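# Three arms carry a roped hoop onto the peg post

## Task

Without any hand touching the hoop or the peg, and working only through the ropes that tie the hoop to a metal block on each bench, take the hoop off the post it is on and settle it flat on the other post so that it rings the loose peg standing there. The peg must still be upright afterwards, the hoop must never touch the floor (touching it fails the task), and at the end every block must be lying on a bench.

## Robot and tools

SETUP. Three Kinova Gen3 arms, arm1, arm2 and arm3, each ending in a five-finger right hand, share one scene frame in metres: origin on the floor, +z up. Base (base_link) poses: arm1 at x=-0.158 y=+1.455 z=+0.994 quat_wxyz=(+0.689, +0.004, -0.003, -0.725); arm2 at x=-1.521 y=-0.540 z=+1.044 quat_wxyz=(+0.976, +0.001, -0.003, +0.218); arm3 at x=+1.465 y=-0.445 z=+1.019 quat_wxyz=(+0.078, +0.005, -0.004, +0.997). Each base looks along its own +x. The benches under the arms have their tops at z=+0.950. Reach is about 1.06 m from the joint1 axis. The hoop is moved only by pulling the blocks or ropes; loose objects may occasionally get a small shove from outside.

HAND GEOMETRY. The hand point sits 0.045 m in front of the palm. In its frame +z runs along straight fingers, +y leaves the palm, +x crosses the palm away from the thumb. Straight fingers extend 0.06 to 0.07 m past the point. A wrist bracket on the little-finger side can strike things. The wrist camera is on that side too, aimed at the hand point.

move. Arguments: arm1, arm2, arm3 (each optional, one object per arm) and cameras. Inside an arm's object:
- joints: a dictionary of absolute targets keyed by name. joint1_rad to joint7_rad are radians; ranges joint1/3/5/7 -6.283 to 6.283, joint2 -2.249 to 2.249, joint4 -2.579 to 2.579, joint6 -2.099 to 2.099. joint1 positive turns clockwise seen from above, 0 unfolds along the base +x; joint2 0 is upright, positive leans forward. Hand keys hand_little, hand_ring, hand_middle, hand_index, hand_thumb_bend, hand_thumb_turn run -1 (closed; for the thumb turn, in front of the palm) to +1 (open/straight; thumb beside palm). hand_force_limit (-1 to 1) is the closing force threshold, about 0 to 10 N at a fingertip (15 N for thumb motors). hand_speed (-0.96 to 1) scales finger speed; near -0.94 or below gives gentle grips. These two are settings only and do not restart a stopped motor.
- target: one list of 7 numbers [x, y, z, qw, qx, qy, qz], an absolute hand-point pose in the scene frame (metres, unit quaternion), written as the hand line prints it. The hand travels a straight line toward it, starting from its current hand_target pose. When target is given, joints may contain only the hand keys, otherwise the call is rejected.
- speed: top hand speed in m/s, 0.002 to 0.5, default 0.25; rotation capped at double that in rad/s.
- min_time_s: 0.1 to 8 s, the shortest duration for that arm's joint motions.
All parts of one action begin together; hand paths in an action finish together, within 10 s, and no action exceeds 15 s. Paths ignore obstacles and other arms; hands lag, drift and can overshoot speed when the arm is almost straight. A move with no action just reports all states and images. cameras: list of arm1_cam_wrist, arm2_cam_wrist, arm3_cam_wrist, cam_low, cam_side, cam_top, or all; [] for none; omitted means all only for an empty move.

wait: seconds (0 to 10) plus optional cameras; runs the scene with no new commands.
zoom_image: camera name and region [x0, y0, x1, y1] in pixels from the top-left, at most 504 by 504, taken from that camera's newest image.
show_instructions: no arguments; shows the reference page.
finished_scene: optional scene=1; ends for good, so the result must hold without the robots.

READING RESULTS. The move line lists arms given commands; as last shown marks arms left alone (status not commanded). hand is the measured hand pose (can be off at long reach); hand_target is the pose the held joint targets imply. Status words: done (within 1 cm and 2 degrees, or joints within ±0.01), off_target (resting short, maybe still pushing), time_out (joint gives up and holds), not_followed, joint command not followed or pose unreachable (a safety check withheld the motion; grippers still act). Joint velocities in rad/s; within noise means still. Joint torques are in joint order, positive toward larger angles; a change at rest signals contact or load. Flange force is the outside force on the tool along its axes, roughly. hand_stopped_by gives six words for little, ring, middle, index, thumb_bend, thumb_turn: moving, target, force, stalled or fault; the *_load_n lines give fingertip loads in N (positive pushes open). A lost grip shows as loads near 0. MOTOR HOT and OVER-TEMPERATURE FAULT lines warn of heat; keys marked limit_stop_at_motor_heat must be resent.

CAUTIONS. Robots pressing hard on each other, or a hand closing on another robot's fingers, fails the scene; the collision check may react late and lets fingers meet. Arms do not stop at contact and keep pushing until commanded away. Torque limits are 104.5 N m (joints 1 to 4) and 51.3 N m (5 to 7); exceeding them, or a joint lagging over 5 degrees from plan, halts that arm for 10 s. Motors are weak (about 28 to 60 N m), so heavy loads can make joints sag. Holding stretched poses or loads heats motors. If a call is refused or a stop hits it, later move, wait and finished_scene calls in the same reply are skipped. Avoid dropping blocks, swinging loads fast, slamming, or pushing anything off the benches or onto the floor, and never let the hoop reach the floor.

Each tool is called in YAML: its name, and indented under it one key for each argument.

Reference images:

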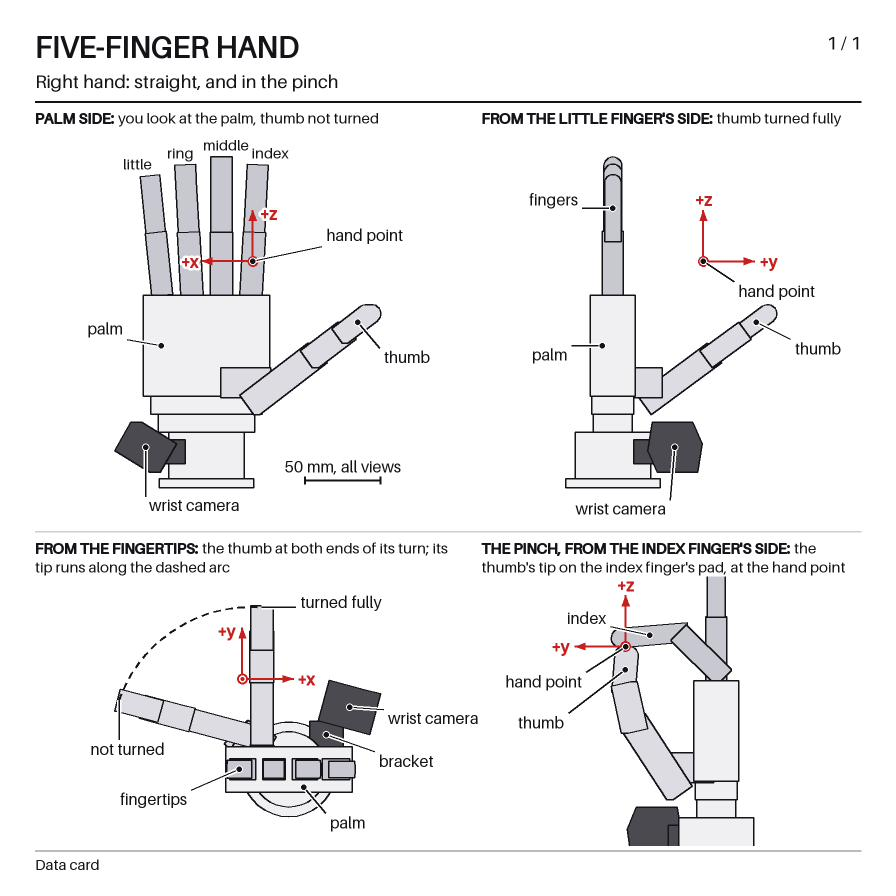

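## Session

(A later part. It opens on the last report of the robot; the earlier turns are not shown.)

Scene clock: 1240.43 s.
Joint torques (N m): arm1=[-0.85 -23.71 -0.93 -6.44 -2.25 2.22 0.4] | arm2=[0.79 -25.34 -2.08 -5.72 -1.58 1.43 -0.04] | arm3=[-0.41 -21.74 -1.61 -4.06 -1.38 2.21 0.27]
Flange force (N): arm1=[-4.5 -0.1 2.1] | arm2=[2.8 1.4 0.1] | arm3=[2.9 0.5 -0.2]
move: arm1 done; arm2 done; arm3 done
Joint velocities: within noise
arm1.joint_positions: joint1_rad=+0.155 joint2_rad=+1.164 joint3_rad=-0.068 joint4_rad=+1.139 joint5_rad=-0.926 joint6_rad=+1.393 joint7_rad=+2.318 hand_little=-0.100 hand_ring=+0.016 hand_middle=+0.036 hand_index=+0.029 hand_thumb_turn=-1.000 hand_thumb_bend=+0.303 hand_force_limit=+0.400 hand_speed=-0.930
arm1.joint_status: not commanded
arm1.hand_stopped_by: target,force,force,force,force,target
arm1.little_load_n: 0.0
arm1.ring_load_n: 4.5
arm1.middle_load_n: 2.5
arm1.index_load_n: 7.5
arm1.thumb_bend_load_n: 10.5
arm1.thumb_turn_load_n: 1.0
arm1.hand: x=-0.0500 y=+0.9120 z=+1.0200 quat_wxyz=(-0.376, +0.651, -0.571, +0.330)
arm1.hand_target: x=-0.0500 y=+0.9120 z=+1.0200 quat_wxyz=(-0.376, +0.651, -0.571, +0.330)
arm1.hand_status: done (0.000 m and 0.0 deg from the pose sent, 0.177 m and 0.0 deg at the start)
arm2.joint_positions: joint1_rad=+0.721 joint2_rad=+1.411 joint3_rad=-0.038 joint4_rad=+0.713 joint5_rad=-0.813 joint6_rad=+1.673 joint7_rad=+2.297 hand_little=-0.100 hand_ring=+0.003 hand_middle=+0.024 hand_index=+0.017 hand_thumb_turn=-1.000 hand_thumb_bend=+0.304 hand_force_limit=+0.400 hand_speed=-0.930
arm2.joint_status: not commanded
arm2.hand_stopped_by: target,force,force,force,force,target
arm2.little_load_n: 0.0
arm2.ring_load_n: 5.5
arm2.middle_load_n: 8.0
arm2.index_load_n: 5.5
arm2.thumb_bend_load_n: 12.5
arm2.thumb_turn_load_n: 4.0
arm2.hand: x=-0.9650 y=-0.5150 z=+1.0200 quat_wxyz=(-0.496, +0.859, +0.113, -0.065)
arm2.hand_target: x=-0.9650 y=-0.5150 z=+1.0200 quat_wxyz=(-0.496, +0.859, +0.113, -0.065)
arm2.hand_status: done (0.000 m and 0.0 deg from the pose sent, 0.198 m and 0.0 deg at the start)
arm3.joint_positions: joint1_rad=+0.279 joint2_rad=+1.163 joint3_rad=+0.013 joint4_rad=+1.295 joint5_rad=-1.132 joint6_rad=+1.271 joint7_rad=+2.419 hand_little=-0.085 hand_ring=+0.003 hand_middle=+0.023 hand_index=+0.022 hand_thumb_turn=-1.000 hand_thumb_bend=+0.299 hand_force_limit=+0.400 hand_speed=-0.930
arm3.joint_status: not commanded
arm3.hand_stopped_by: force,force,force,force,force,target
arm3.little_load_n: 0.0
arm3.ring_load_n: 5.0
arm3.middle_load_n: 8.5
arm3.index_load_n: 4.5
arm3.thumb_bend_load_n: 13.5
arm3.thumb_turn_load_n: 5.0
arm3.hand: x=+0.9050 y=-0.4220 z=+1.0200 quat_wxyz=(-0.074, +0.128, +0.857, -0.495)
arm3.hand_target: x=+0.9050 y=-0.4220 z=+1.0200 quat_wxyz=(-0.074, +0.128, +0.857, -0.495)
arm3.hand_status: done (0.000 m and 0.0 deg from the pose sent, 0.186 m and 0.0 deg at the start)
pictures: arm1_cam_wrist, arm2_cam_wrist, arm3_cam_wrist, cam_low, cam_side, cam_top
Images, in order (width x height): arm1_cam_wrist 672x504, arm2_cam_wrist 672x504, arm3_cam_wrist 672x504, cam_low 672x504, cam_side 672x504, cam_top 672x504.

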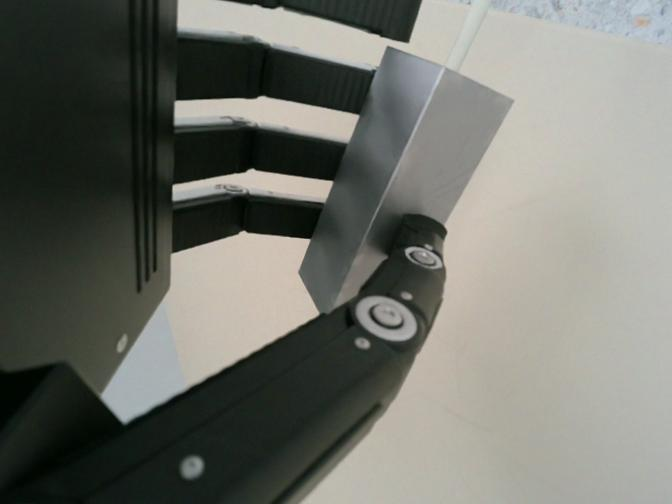

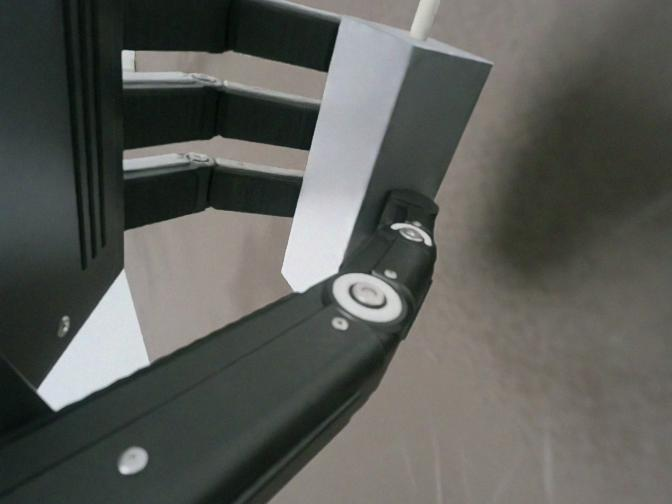

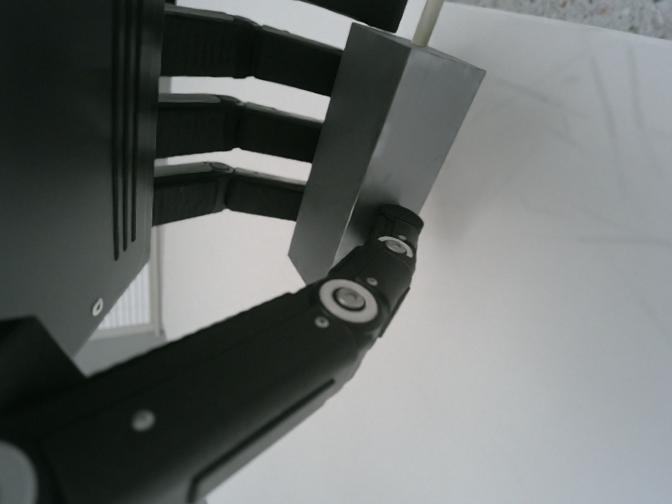

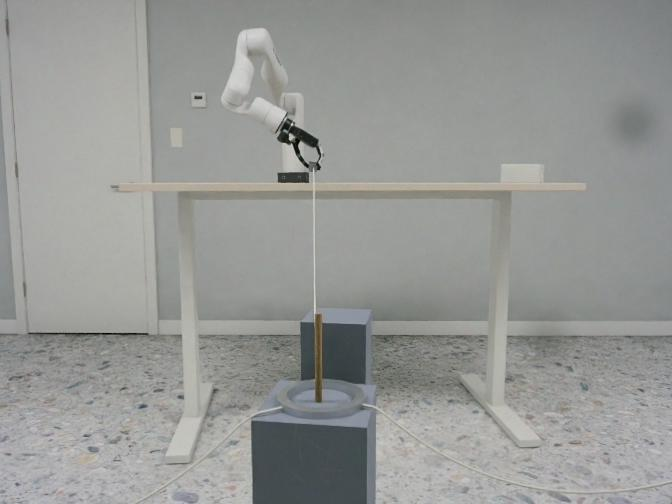

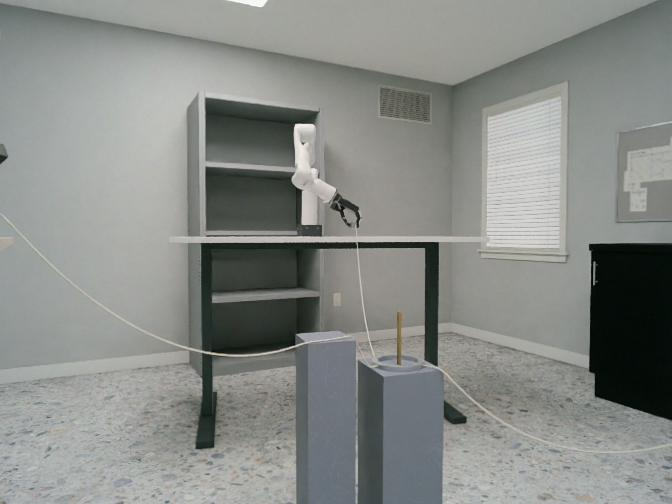

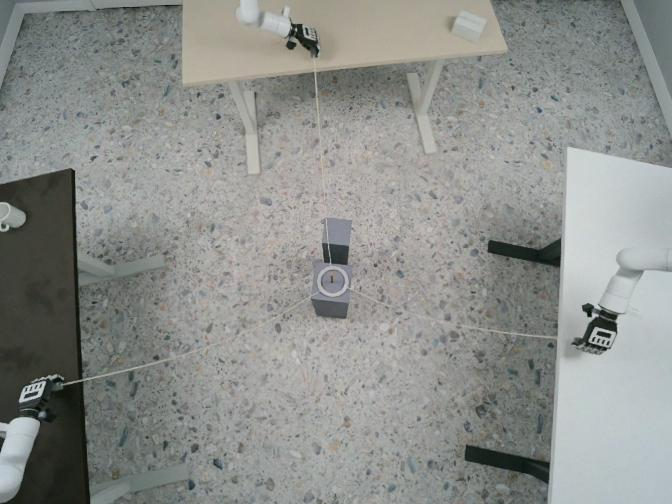

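move:
  arm1: {"target": [-0.0495, 0.913, 0.984, -0.3759, 0.6511, -0.5710, 0.3297], "speed": 0.03}
  arm2: {"target": [-0.965, -0.515, 0.984, -0.4957, 0.8586, 0.1130, -0.0653], "speed": 0.03}
  arm3: {"target": [0.905, -0.422, 0.984, -0.0739, 0.1280, 0.8565, -0.4945], "speed": 0.03}
  cameras: ["all"]

zoom_image:
  camera: "cam_low"
  region: [280, 130, 340, 190]

zoom_image:
  camera: "cam_side"
  region: [320, 190, 380, 250]

zoom_image:
  camera: "cam_top"
  region: [20, 350, 90, 420]

Scene clock: 1252.60 s.
Joint torques (N m): arm1=[-1.09 -22.57 -0.56 -5.9 -1.93 1.81 0.39] | arm2=[0.79 -25.38 -2.11 -5.64 -1.57 1.48 -0.04] | arm3=[-0.46 -21.85 -1.7 -3.82 -1.33 2.28 0.26]
Flange force (N): arm1=[-5.3 -2.4 0.4] | arm2=[2.6 1.3 0.2] | arm3=[2.6 0.5 -0.3]
move: arm1 done; arm2 done; arm3 done
Joint velocities: within noise
arm1.joint_positions: joint1_rad=+0.156 joint2_rad=+1.227 joint3_rad=-0.070 joint4_rad=+1.126 joint5_rad=-0.929 joint6_rad=+1.364 joint7_rad=+2.359 hand_little=-0.100 hand_ring=+0.016 hand_middle=+0.036 hand_index=+0.029 hand_thumb_turn=-1.000 hand_thumb_bend=+0.303 hand_force_limit=+0.400 hand_speed=-0.930
arm1.joint_status: not commanded
arm1.hand_stopped_by: target,force,force,force,force,target
arm1.little_load_n: 0.0
arm1.ring_load_n: 3.5
arm1.middle_load_n: 2.5
arm1.index_load_n: 7.5
arm1.thumb_bend_load_n: 10.5
arm1.thumb_turn_load_n: 1.5
arm1.hand: x=-0.0495 y=+0.9130 z=+0.9840 quat_wxyz=(-0.376, +0.651, -0.571, +0.330)
arm1.hand_target: x=-0.0495 y=+0.9130 z=+0.9840 quat_wxyz=(-0.376, +0.651, -0.571, +0.330)
arm1.hand_status: done (0.000 m and 0.0 deg from the pose sent, 0.036 m and 0.0 deg at the start)
arm2.joint_positions: joint1_rad=+0.720 joint2_rad=+1.483 joint3_rad=-0.036 joint4_rad=+0.664 joint5_rad=-0.811 joint6_rad=+1.659 joint7_rad=+2.315 hand_little=-0.100 hand_ring=+0.003 hand_middle=+0.024 hand_index=+0.017 hand_thumb_turn=-1.000 hand_thumb_bend=+0.304 hand_force_limit=+0.400 hand_speed=-0.930
arm2.joint_status: not commanded
arm2.hand_stopped_by: target,force,force,force,force,target
arm2.little_load_n: 0.0
arm2.ring_load_n: 5.5
arm2.middle_load_n: 7.5
arm2.index_load_n: 5.5
arm2.thumb_bend_load_n: 13.0
arm2.thumb_turn_load_n: 4.0
arm2.hand: x=-0.9650 y=-0.5150 z=+0.9840 quat_wxyz=(-0.496, +0.859, +0.113, -0.065)
arm2.hand_target: x=-0.9650 y=-0.5150 z=+0.9840 quat_wxyz=(-0.496, +0.859, +0.113, -0.065)
arm2.hand_status: done (0.000 m and 0.0 deg from the pose sent, 0.036 m and 0.0 deg at the start)
arm3.joint_positions: joint1_rad=+0.282 joint2_rad=+1.233 joint3_rad=+0.007 joint4_rad=+1.270 joint5_rad=-1.141 joint6_rad=+1.248 joint7_rad=+2.459 hand_little=-0.085 hand_ring=+0.003 hand_middle=+0.023 hand_index=+0.022 hand_thumb_turn=-1.000 hand_thumb_bend=+0.299 hand_force_limit=+0.400 hand_speed=-0.930
arm3.joint_status: not commanded
arm3.hand_stopped_by: force,force,force,force,force,target
arm3.little_load_n: 0.0
arm3.ring_load_n: 5.5
arm3.middle_load_n: 8.5
arm3.index_load_n: 4.5
arm3.thumb_bend_load_n: 14.0
arm3.thumb_turn_load_n: 5.5
arm3.hand: x=+0.9050 y=-0.4220 z=+0.9840 quat_wxyz=(-0.074, +0.128, +0.857, -0.495)
arm3.hand_target: x=+0.9050 y=-0.4220 z=+0.9840 quat_wxyz=(-0.074, +0.128, +0.857, -0.495)
arm3.hand_status: done (0.000 m and 0.0 deg from the pose sent, 0.036 m and 0.0 deg at the start)
pictures: arm1_cam_wrist, arm2_cam_wrist, arm3_cam_wrist, cam_low, cam_side, cam_top
Images, in order (width x height): arm1_cam_wrist 672x504, arm2_cam_wrist 672x504, arm3_cam_wrist 672x504, cam_low 672x504, cam_side 672x504, cam_top 672x504.

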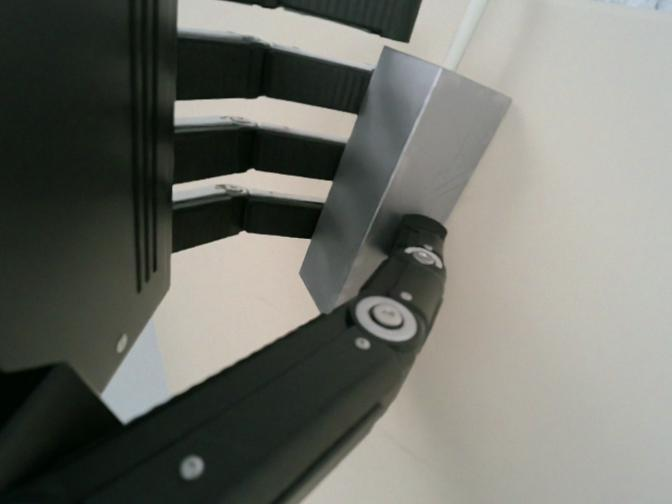

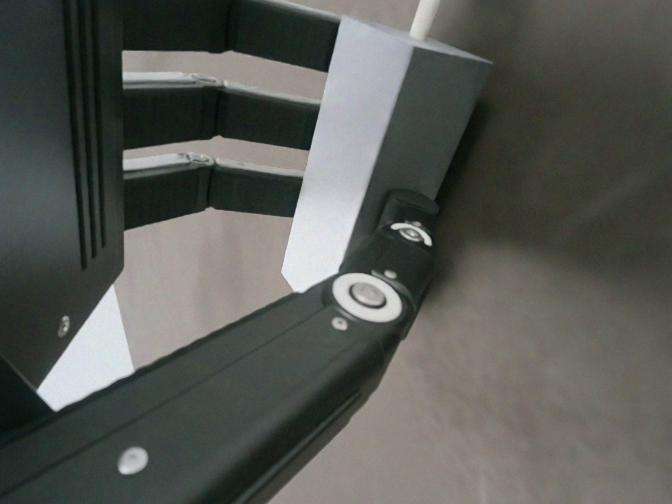

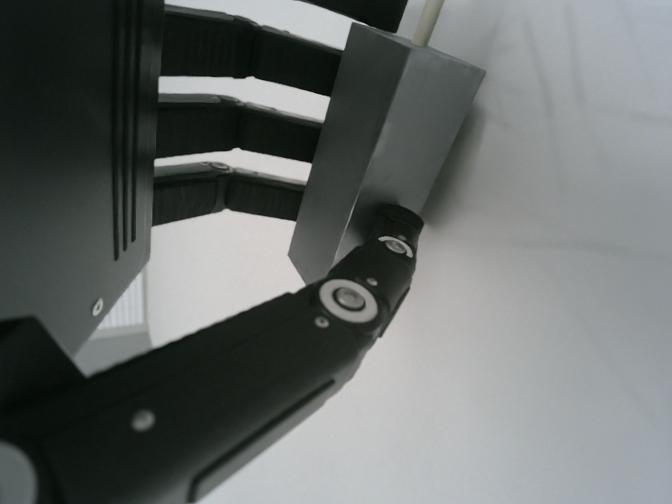

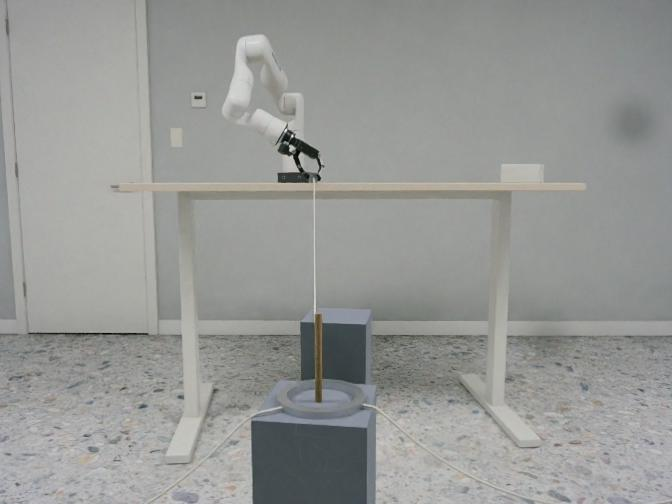

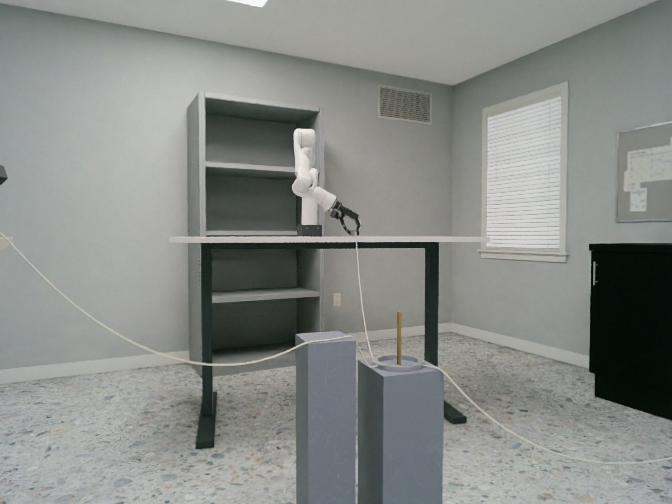

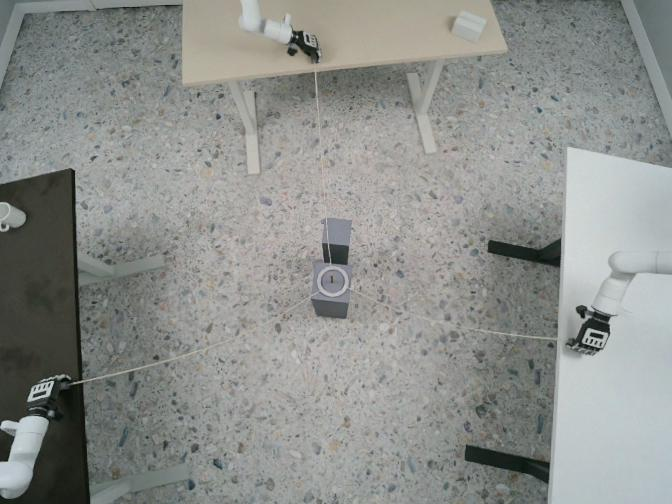

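Scaled by 8.400 from the camera's image (finer frame: 960x720).

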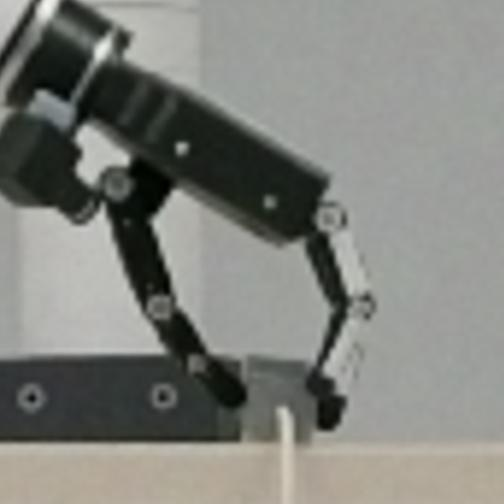

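Scaled by 8.400 from the camera's image (finer frame: 960x720).

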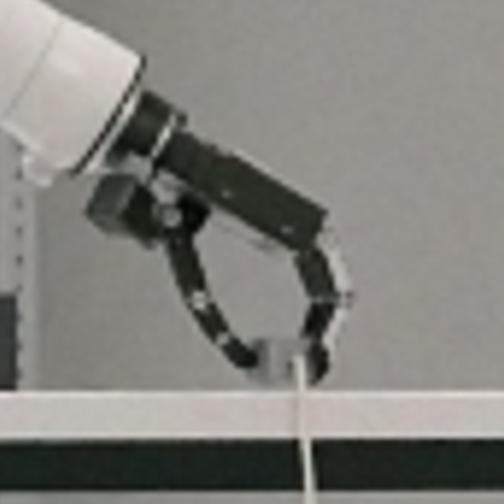

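Scaled by 7.200 from the camera's image (finer frame: 960x720).

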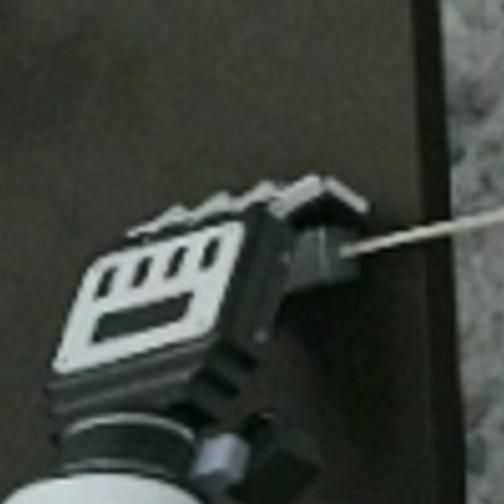

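move:
  arm1: {"target": [-0.0495, 0.913, 0.981, -0.3759, 0.6511, -0.5710, 0.3297], "speed": 0.01}
  arm2: {"target": [-0.965, -0.515, 0.979, -0.4957, 0.8586, 0.1130, -0.0653], "speed": 0.01}
  arm3: {"target": [0.905, -0.422, 0.979, -0.0739, 0.1280, 0.8565, -0.4945], "speed": 0.01}
  cameras: ["all"]

zoom_image:
  camera: "cam_low"
  region: [280, 130, 340, 190]

zoom_image:
  camera: "cam_side"
  region: [320, 190, 380, 250]

Scene clock: 1261.10 s.
Joint torques (N m): arm1=[-1.04 -22.51 -0.54 -5.95 -1.83 1.72 0.35] | arm2=[0.79 -25.45 -2.08 -5.62 -1.55 1.47 -0.05] | arm3=[-0.46 -21.92 -1.71 -3.76 -1.32 2.26 0.28]
Flange force (N): arm1=[-5.7 -2.7 0.4] | arm2=[2.9 1.6 0.1] | arm3=[2.8 0.6 -0.3]
move: arm1 done; arm2 done; arm3 done
Joint velocities: within noise
arm1.joint_positions: joint1_rad=+0.156 joint2_rad=+1.233 joint3_rad=-0.070 joint4_rad=+1.124 joint5_rad=-0.929 joint6_rad=+1.362 joint7_rad=+2.362 hand_little=-0.100 hand_ring=+0.016 hand_middle=+0.036 hand_index=+0.029 hand_thumb_turn=-1.000 hand_thumb_bend=+0.303 hand_force_limit=+0.400 hand_speed=-0.930
arm1.joint_status: not commanded
arm1.hand_stopped_by: target,force,force,force,force,target
arm1.little_load_n: 0.0
arm1.ring_load_n: 3.5
arm1.middle_load_n: 3.5
arm1.index_load_n: 7.0
arm1.thumb_bend_load_n: 11.0
arm1.thumb_turn_load_n: 2.0
arm1.hand: x=-0.0495 y=+0.9130 z=+0.9810 quat_wxyz=(-0.376, +0.651, -0.571, +0.330)
arm1.hand_target: x=-0.0495 y=+0.9130 z=+0.9810 quat_wxyz=(-0.376, +0.651, -0.571, +0.330)
arm1.hand_status: done (0.000 m and 0.0 deg from the pose sent, 0.003 m and 0.0 deg at the start)
arm2.joint_positions: joint1_rad=+0.720 joint2_rad=+1.493 joint3_rad=-0.036 joint4_rad=+0.656 joint5_rad=-0.811 joint6_rad=+1.658 joint7_rad=+2.317 hand_little=-0.100 hand_ring=+0.003 hand_middle=+0.024 hand_index=+0.017 hand_thumb_turn=-1.000 hand_thumb_bend=+0.304 hand_force_limit=+0.400 hand_speed=-0.930
arm2.joint_status: not commanded
arm2.hand_stopped_by: target,force,force,force,force,target
arm2.little_load_n: 0.0
arm2.ring_load_n: 5.5
arm2.middle_load_n: 7.5
arm2.index_load_n: 5.5
arm2.thumb_bend_load_n: 12.5
arm2.thumb_turn_load_n: 4.0
arm2.hand: x=-0.9650 y=-0.5150 z=+0.9790 quat_wxyz=(-0.496, +0.859, +0.113, -0.065)
arm2.hand_target: x=-0.9650 y=-0.5150 z=+0.9790 quat_wxyz=(-0.496, +0.859, +0.113, -0.065)
arm2.hand_status: done (0.000 m and 0.0 deg from the pose sent, 0.005 m and 0.0 deg at the start)
arm3.joint_positions: joint1_rad=+0.282 joint2_rad=+1.243 joint3_rad=+0.006 joint4_rad=+1.265 joint5_rad=-1.142 joint6_rad=+1.246 joint7_rad=+2.464 hand_little=-0.085 hand_ring=+0.003 hand_middle=+0.023 hand_index=+0.022 hand_thumb_turn=-1.000 hand_thumb_bend=+0.299 hand_force_limit=+0.400 hand_speed=-0.930
arm3.joint_status: not commanded
arm3.hand_stopped_by: force,force,force,force,force,target
arm3.little_load_n: 0.0
arm3.ring_load_n: 5.5
arm3.middle_load_n: 8.5
arm3.index_load_n: 4.5
arm3.thumb_bend_load_n: 14.0
arm3.thumb_turn_load_n: 5.5
arm3.hand: x=+0.9050 y=-0.4220 z=+0.9790 quat_wxyz=(-0.074, +0.128, +0.857, -0.495)
arm3.hand_target: x=+0.9050 y=-0.4220 z=+0.9790 quat_wxyz=(-0.074, +0.128, +0.857, -0.495)
arm3.hand_status: done (0.000 m and 0.0 deg from the pose sent, 0.005 m and 0.0 deg at the start)
pictures: arm1_cam_wrist, arm2_cam_wrist, arm3_cam_wrist, cam_low, cam_side, cam_top
Images, in order (width x height): arm1_cam_wrist 672x504, arm2_cam_wrist 672x504, arm3_cam_wrist 672x504, cam_low 672x504, cam_side 672x504, cam_top 672x504.

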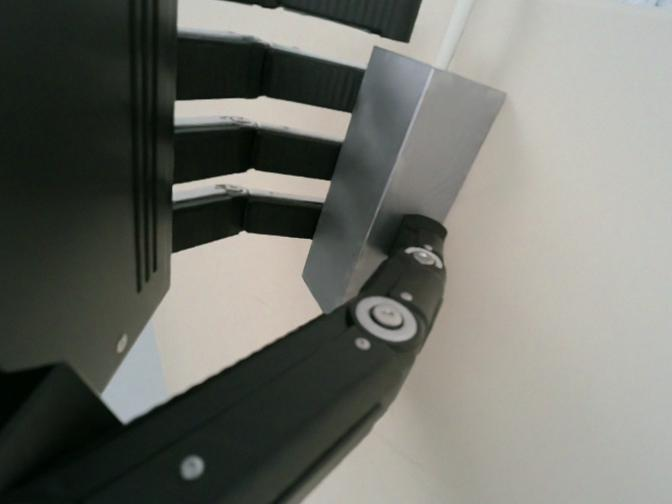

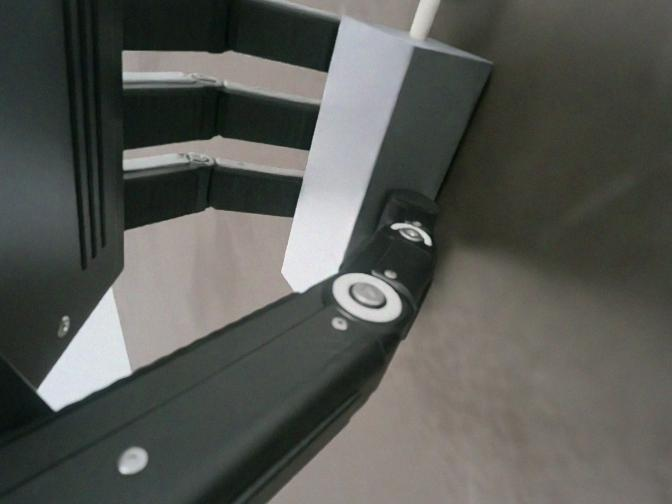

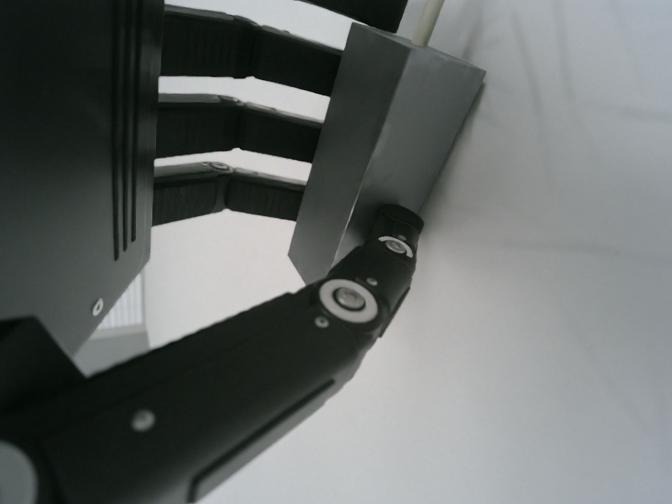

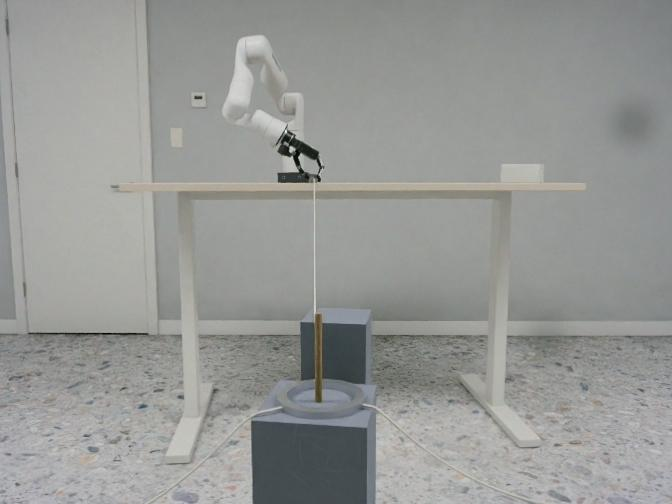

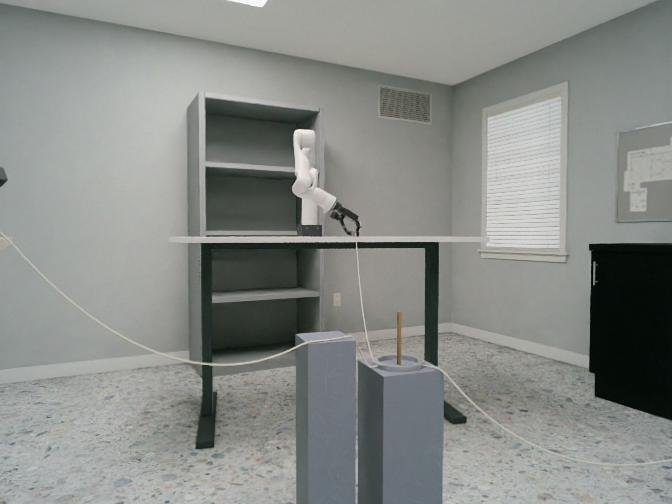

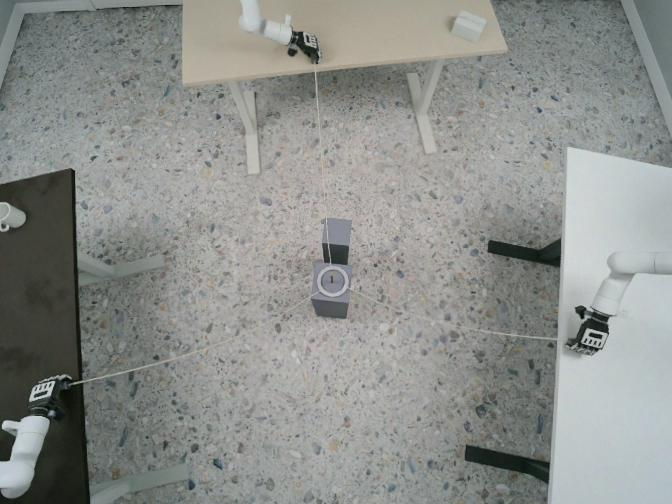

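Scaled by 8.400 from the camera's image (finer frame: 960x720).

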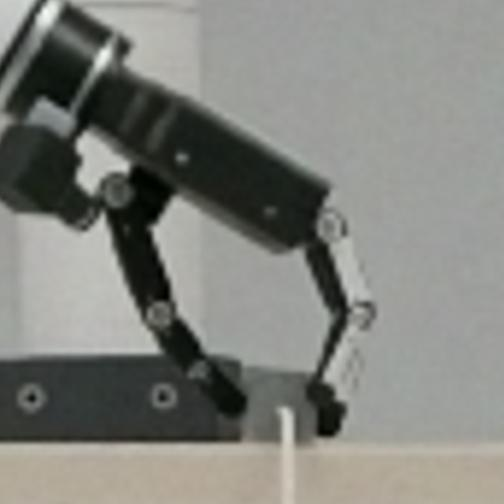

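Scaled by 8.400 from the camera's image (finer frame: 960x720).

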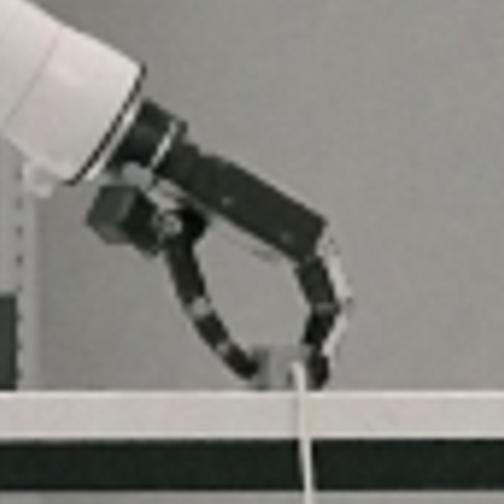

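move:
  arm1: {"target": [-0.0495, 0.913, 0.978, -0.3759, 0.6511, -0.5710, 0.3297], "speed": 0.01}
  arm2: {"target": [-0.965, -0.515, 0.976, -0.4957, 0.8586, 0.1130, -0.0653], "speed": 0.01}
  arm3: {"target": [0.905, -0.422, 0.976, -0.0739, 0.1280, 0.8565, -0.4945], "speed": 0.01}
  cameras: ["all"]

zoom_image:
  camera: "cam_low"
  region: [280, 130, 340, 190]

zoom_image:
  camera: "cam_side"
  region: [320, 190, 380, 250]

Scene clock: 1271.43 s.
Joint torques (N m): arm1=[-1.38 -20.98 -0.11 -5.72 -1.49 1.06 0.44] | arm2=[0.35 -19.81 -0.21 -4.41 0.08 -0.55 0.13] | arm3=[-0.57 -17.3 0.33 -2.76 -0.01 0.11 0.42]
Flange force (N): arm1=[-6.4 -5.2 -1.8] | arm2=[2.6 -7.1 -6.0] | arm3=[2.4 -7.0 -5.2]
move: arm1 done; arm2 done; arm3 done
Joint velocities: within noise
arm1.joint_positions: joint1_rad=+0.156 joint2_rad=+1.238 joint3_rad=-0.070 joint4_rad=+1.122 joint5_rad=-0.929 joint6_rad=+1.360 joint7_rad=+2.365 hand_little=-0.100 hand_ring=+0.016 hand_middle=+0.036 hand_index=+0.029 hand_thumb_turn=-1.000 hand_thumb_bend=+0.303 hand_force_limit=+0.400 hand_speed=-0.930
arm1.joint_status: not commanded
arm1.hand_stopped_by: target,force,force,force,force,target
arm1.little_load_n: 0.0
arm1.ring_load_n: 4.0
arm1.middle_load_n: 3.5
arm1.index_load_n: 6.0
arm1.thumb_bend_load_n: 11.5
arm1.thumb_turn_load_n: 2.5
arm1.hand: x=-0.0495 y=+0.9130 z=+0.9780 quat_wxyz=(-0.376, +0.651, -0.571, +0.330)
arm1.hand_target: x=-0.0495 y=+0.9130 z=+0.9780 quat_wxyz=(-0.376, +0.651, -0.571, +0.330)
arm1.hand_status: done (0.000 m and 0.0 deg from the pose sent, 0.003 m and 0.0 deg at the start)
arm2.joint_positions: joint1_rad=+0.720 joint2_rad=+1.500 joint3_rad=-0.036 joint4_rad=+0.651 joint5_rad=-0.811 joint6_rad=+1.657 joint7_rad=+2.318 hand_little=-0.100 hand_ring=+0.003 hand_middle=+0.024 hand_index=+0.017 hand_thumb_turn=-1.000 hand_thumb_bend=+0.304 hand_force_limit=+0.400 hand_speed=-0.930
arm2.joint_status: not commanded
arm2.hand_stopped_by: target,force,force,force,force,target
arm2.little_load_n: 0.0
arm2.ring_load_n: 5.5
arm2.middle_load_n: 7.0
arm2.index_load_n: 6.5
arm2.thumb_bend_load_n: 11.0
arm2.thumb_turn_load_n: 3.5
arm2.hand: x=-0.9650 y=-0.5150 z=+0.9760 quat_wxyz=(-0.496, +0.859, +0.113, -0.065)
arm2.hand_target: x=-0.9650 y=-0.5150 z=+0.9760 quat_wxyz=(-0.496, +0.859, +0.113, -0.065)
arm2.hand_status: done (0.000 m and 0.0 deg from the pose sent, 0.003 m and 0.0 deg at the start)
arm3.joint_positions: joint1_rad=+0.282 joint2_rad=+1.249 joint3_rad=+0.006 joint4_rad=+1.263 joint5_rad=-1.143 joint6_rad=+1.244 joint7_rad=+2.468 hand_little=-0.085 hand_ring=+0.003 hand_middle=+0.023 hand_index=+0.022 hand_thumb_turn=-1.000 hand_thumb_bend=+0.299 hand_force_limit=+0.400 hand_speed=-0.930
arm3.joint_status: not commanded
arm3.hand_stopped_by: force,force,force,force,force,target
arm3.little_load_n: 0.0
arm3.ring_load_n: 5.0
arm3.middle_load_n: 8.0
arm3.index_load_n: 4.0
arm3.thumb_bend_load_n: 14.0
arm3.thumb_turn_load_n: 5.5
arm3.hand: x=+0.9050 y=-0.4220 z=+0.9760 quat_wxyz=(-0.074, +0.128, +0.857, -0.495)
arm3.hand_target: x=+0.9050 y=-0.4220 z=+0.9760 quat_wxyz=(-0.074, +0.128, +0.857, -0.495)
arm3.hand_status: done (0.000 m and 0.0 deg from the pose sent, 0.003 m and 0.0 deg at the start)
pictures: arm1_cam_wrist, arm2_cam_wrist, arm3_cam_wrist, cam_low, cam_side, cam_top
Images, in order (width x height): arm1_cam_wrist 672x504, arm2_cam_wrist 672x504, arm3_cam_wrist 672x504, cam_low 672x504, cam_side 672x504, cam_top 672x504.

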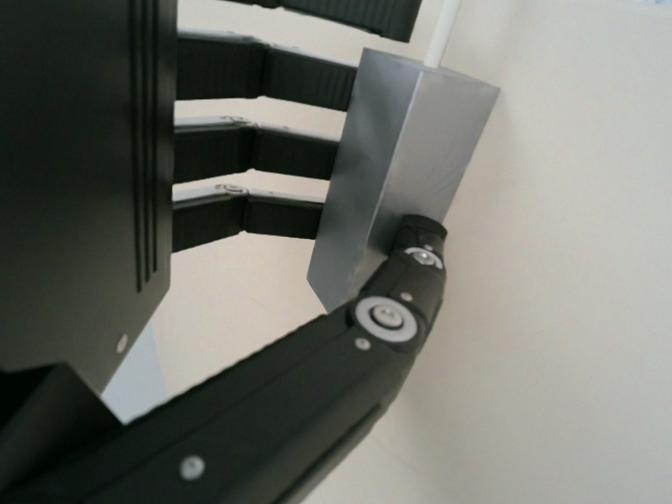

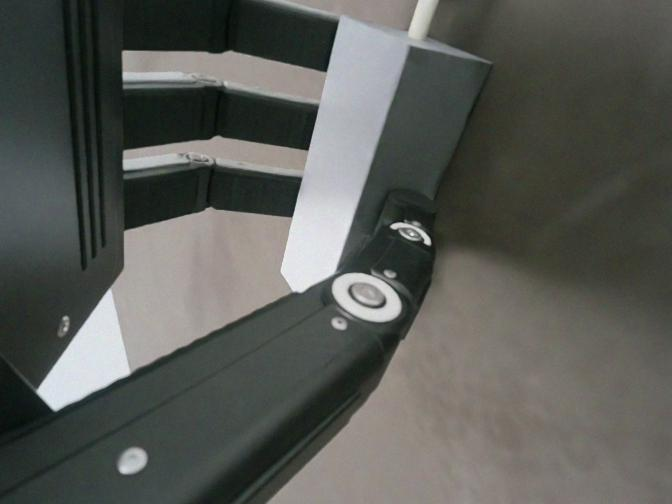

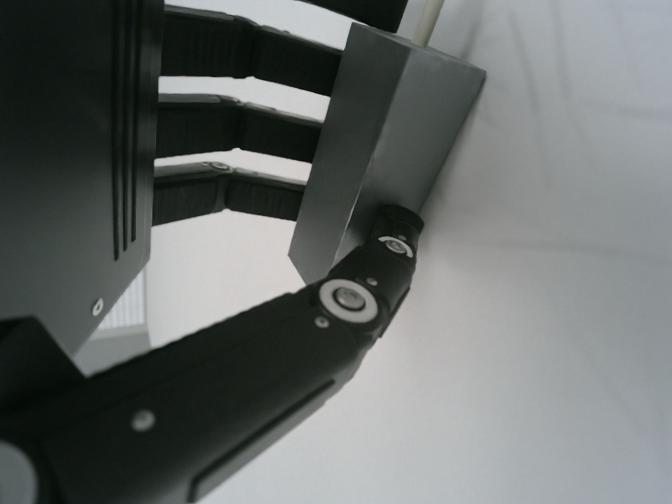

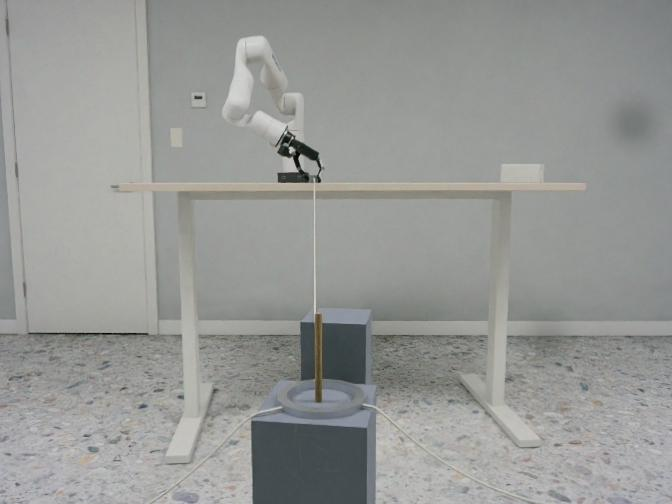

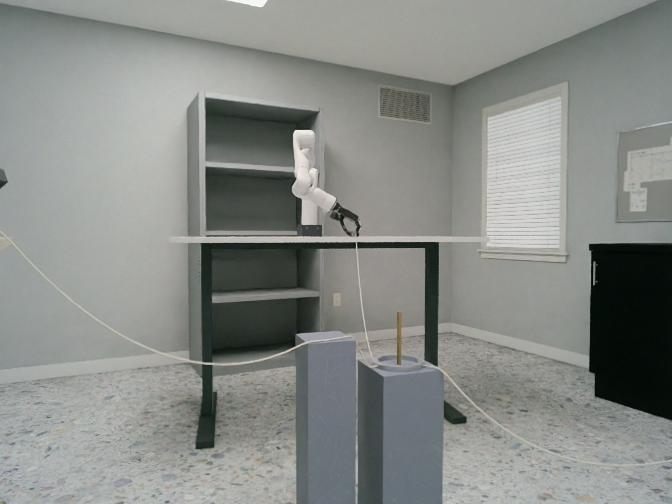

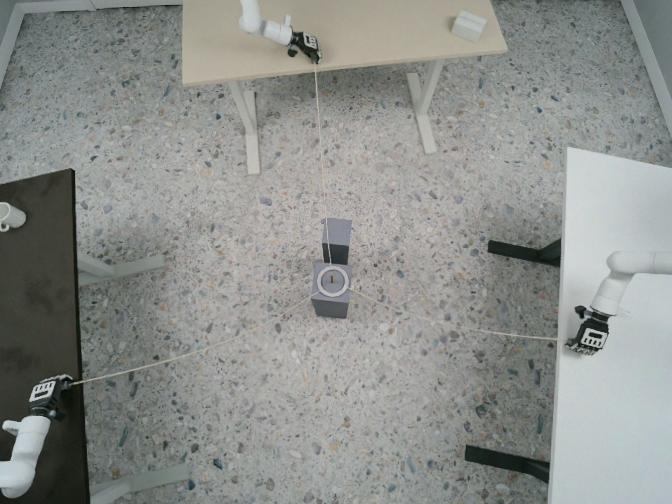

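Scaled by 8.400 from the camera's image (finer frame: 960x720).

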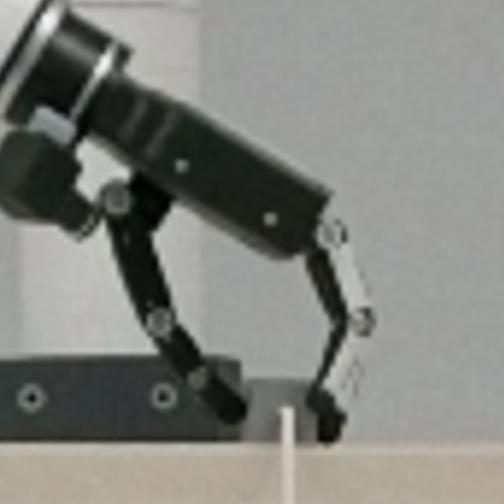

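Scaled by 8.400 from the camera's image (finer frame: 960x720).

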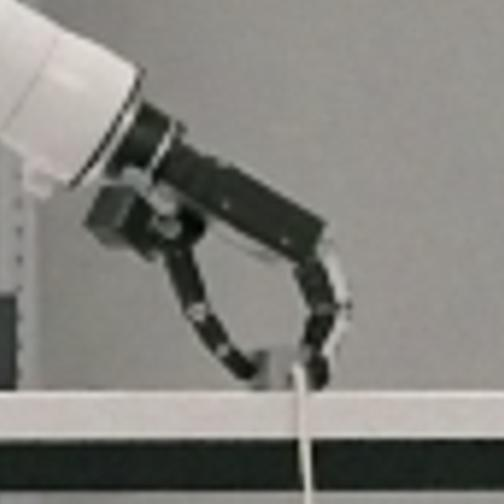

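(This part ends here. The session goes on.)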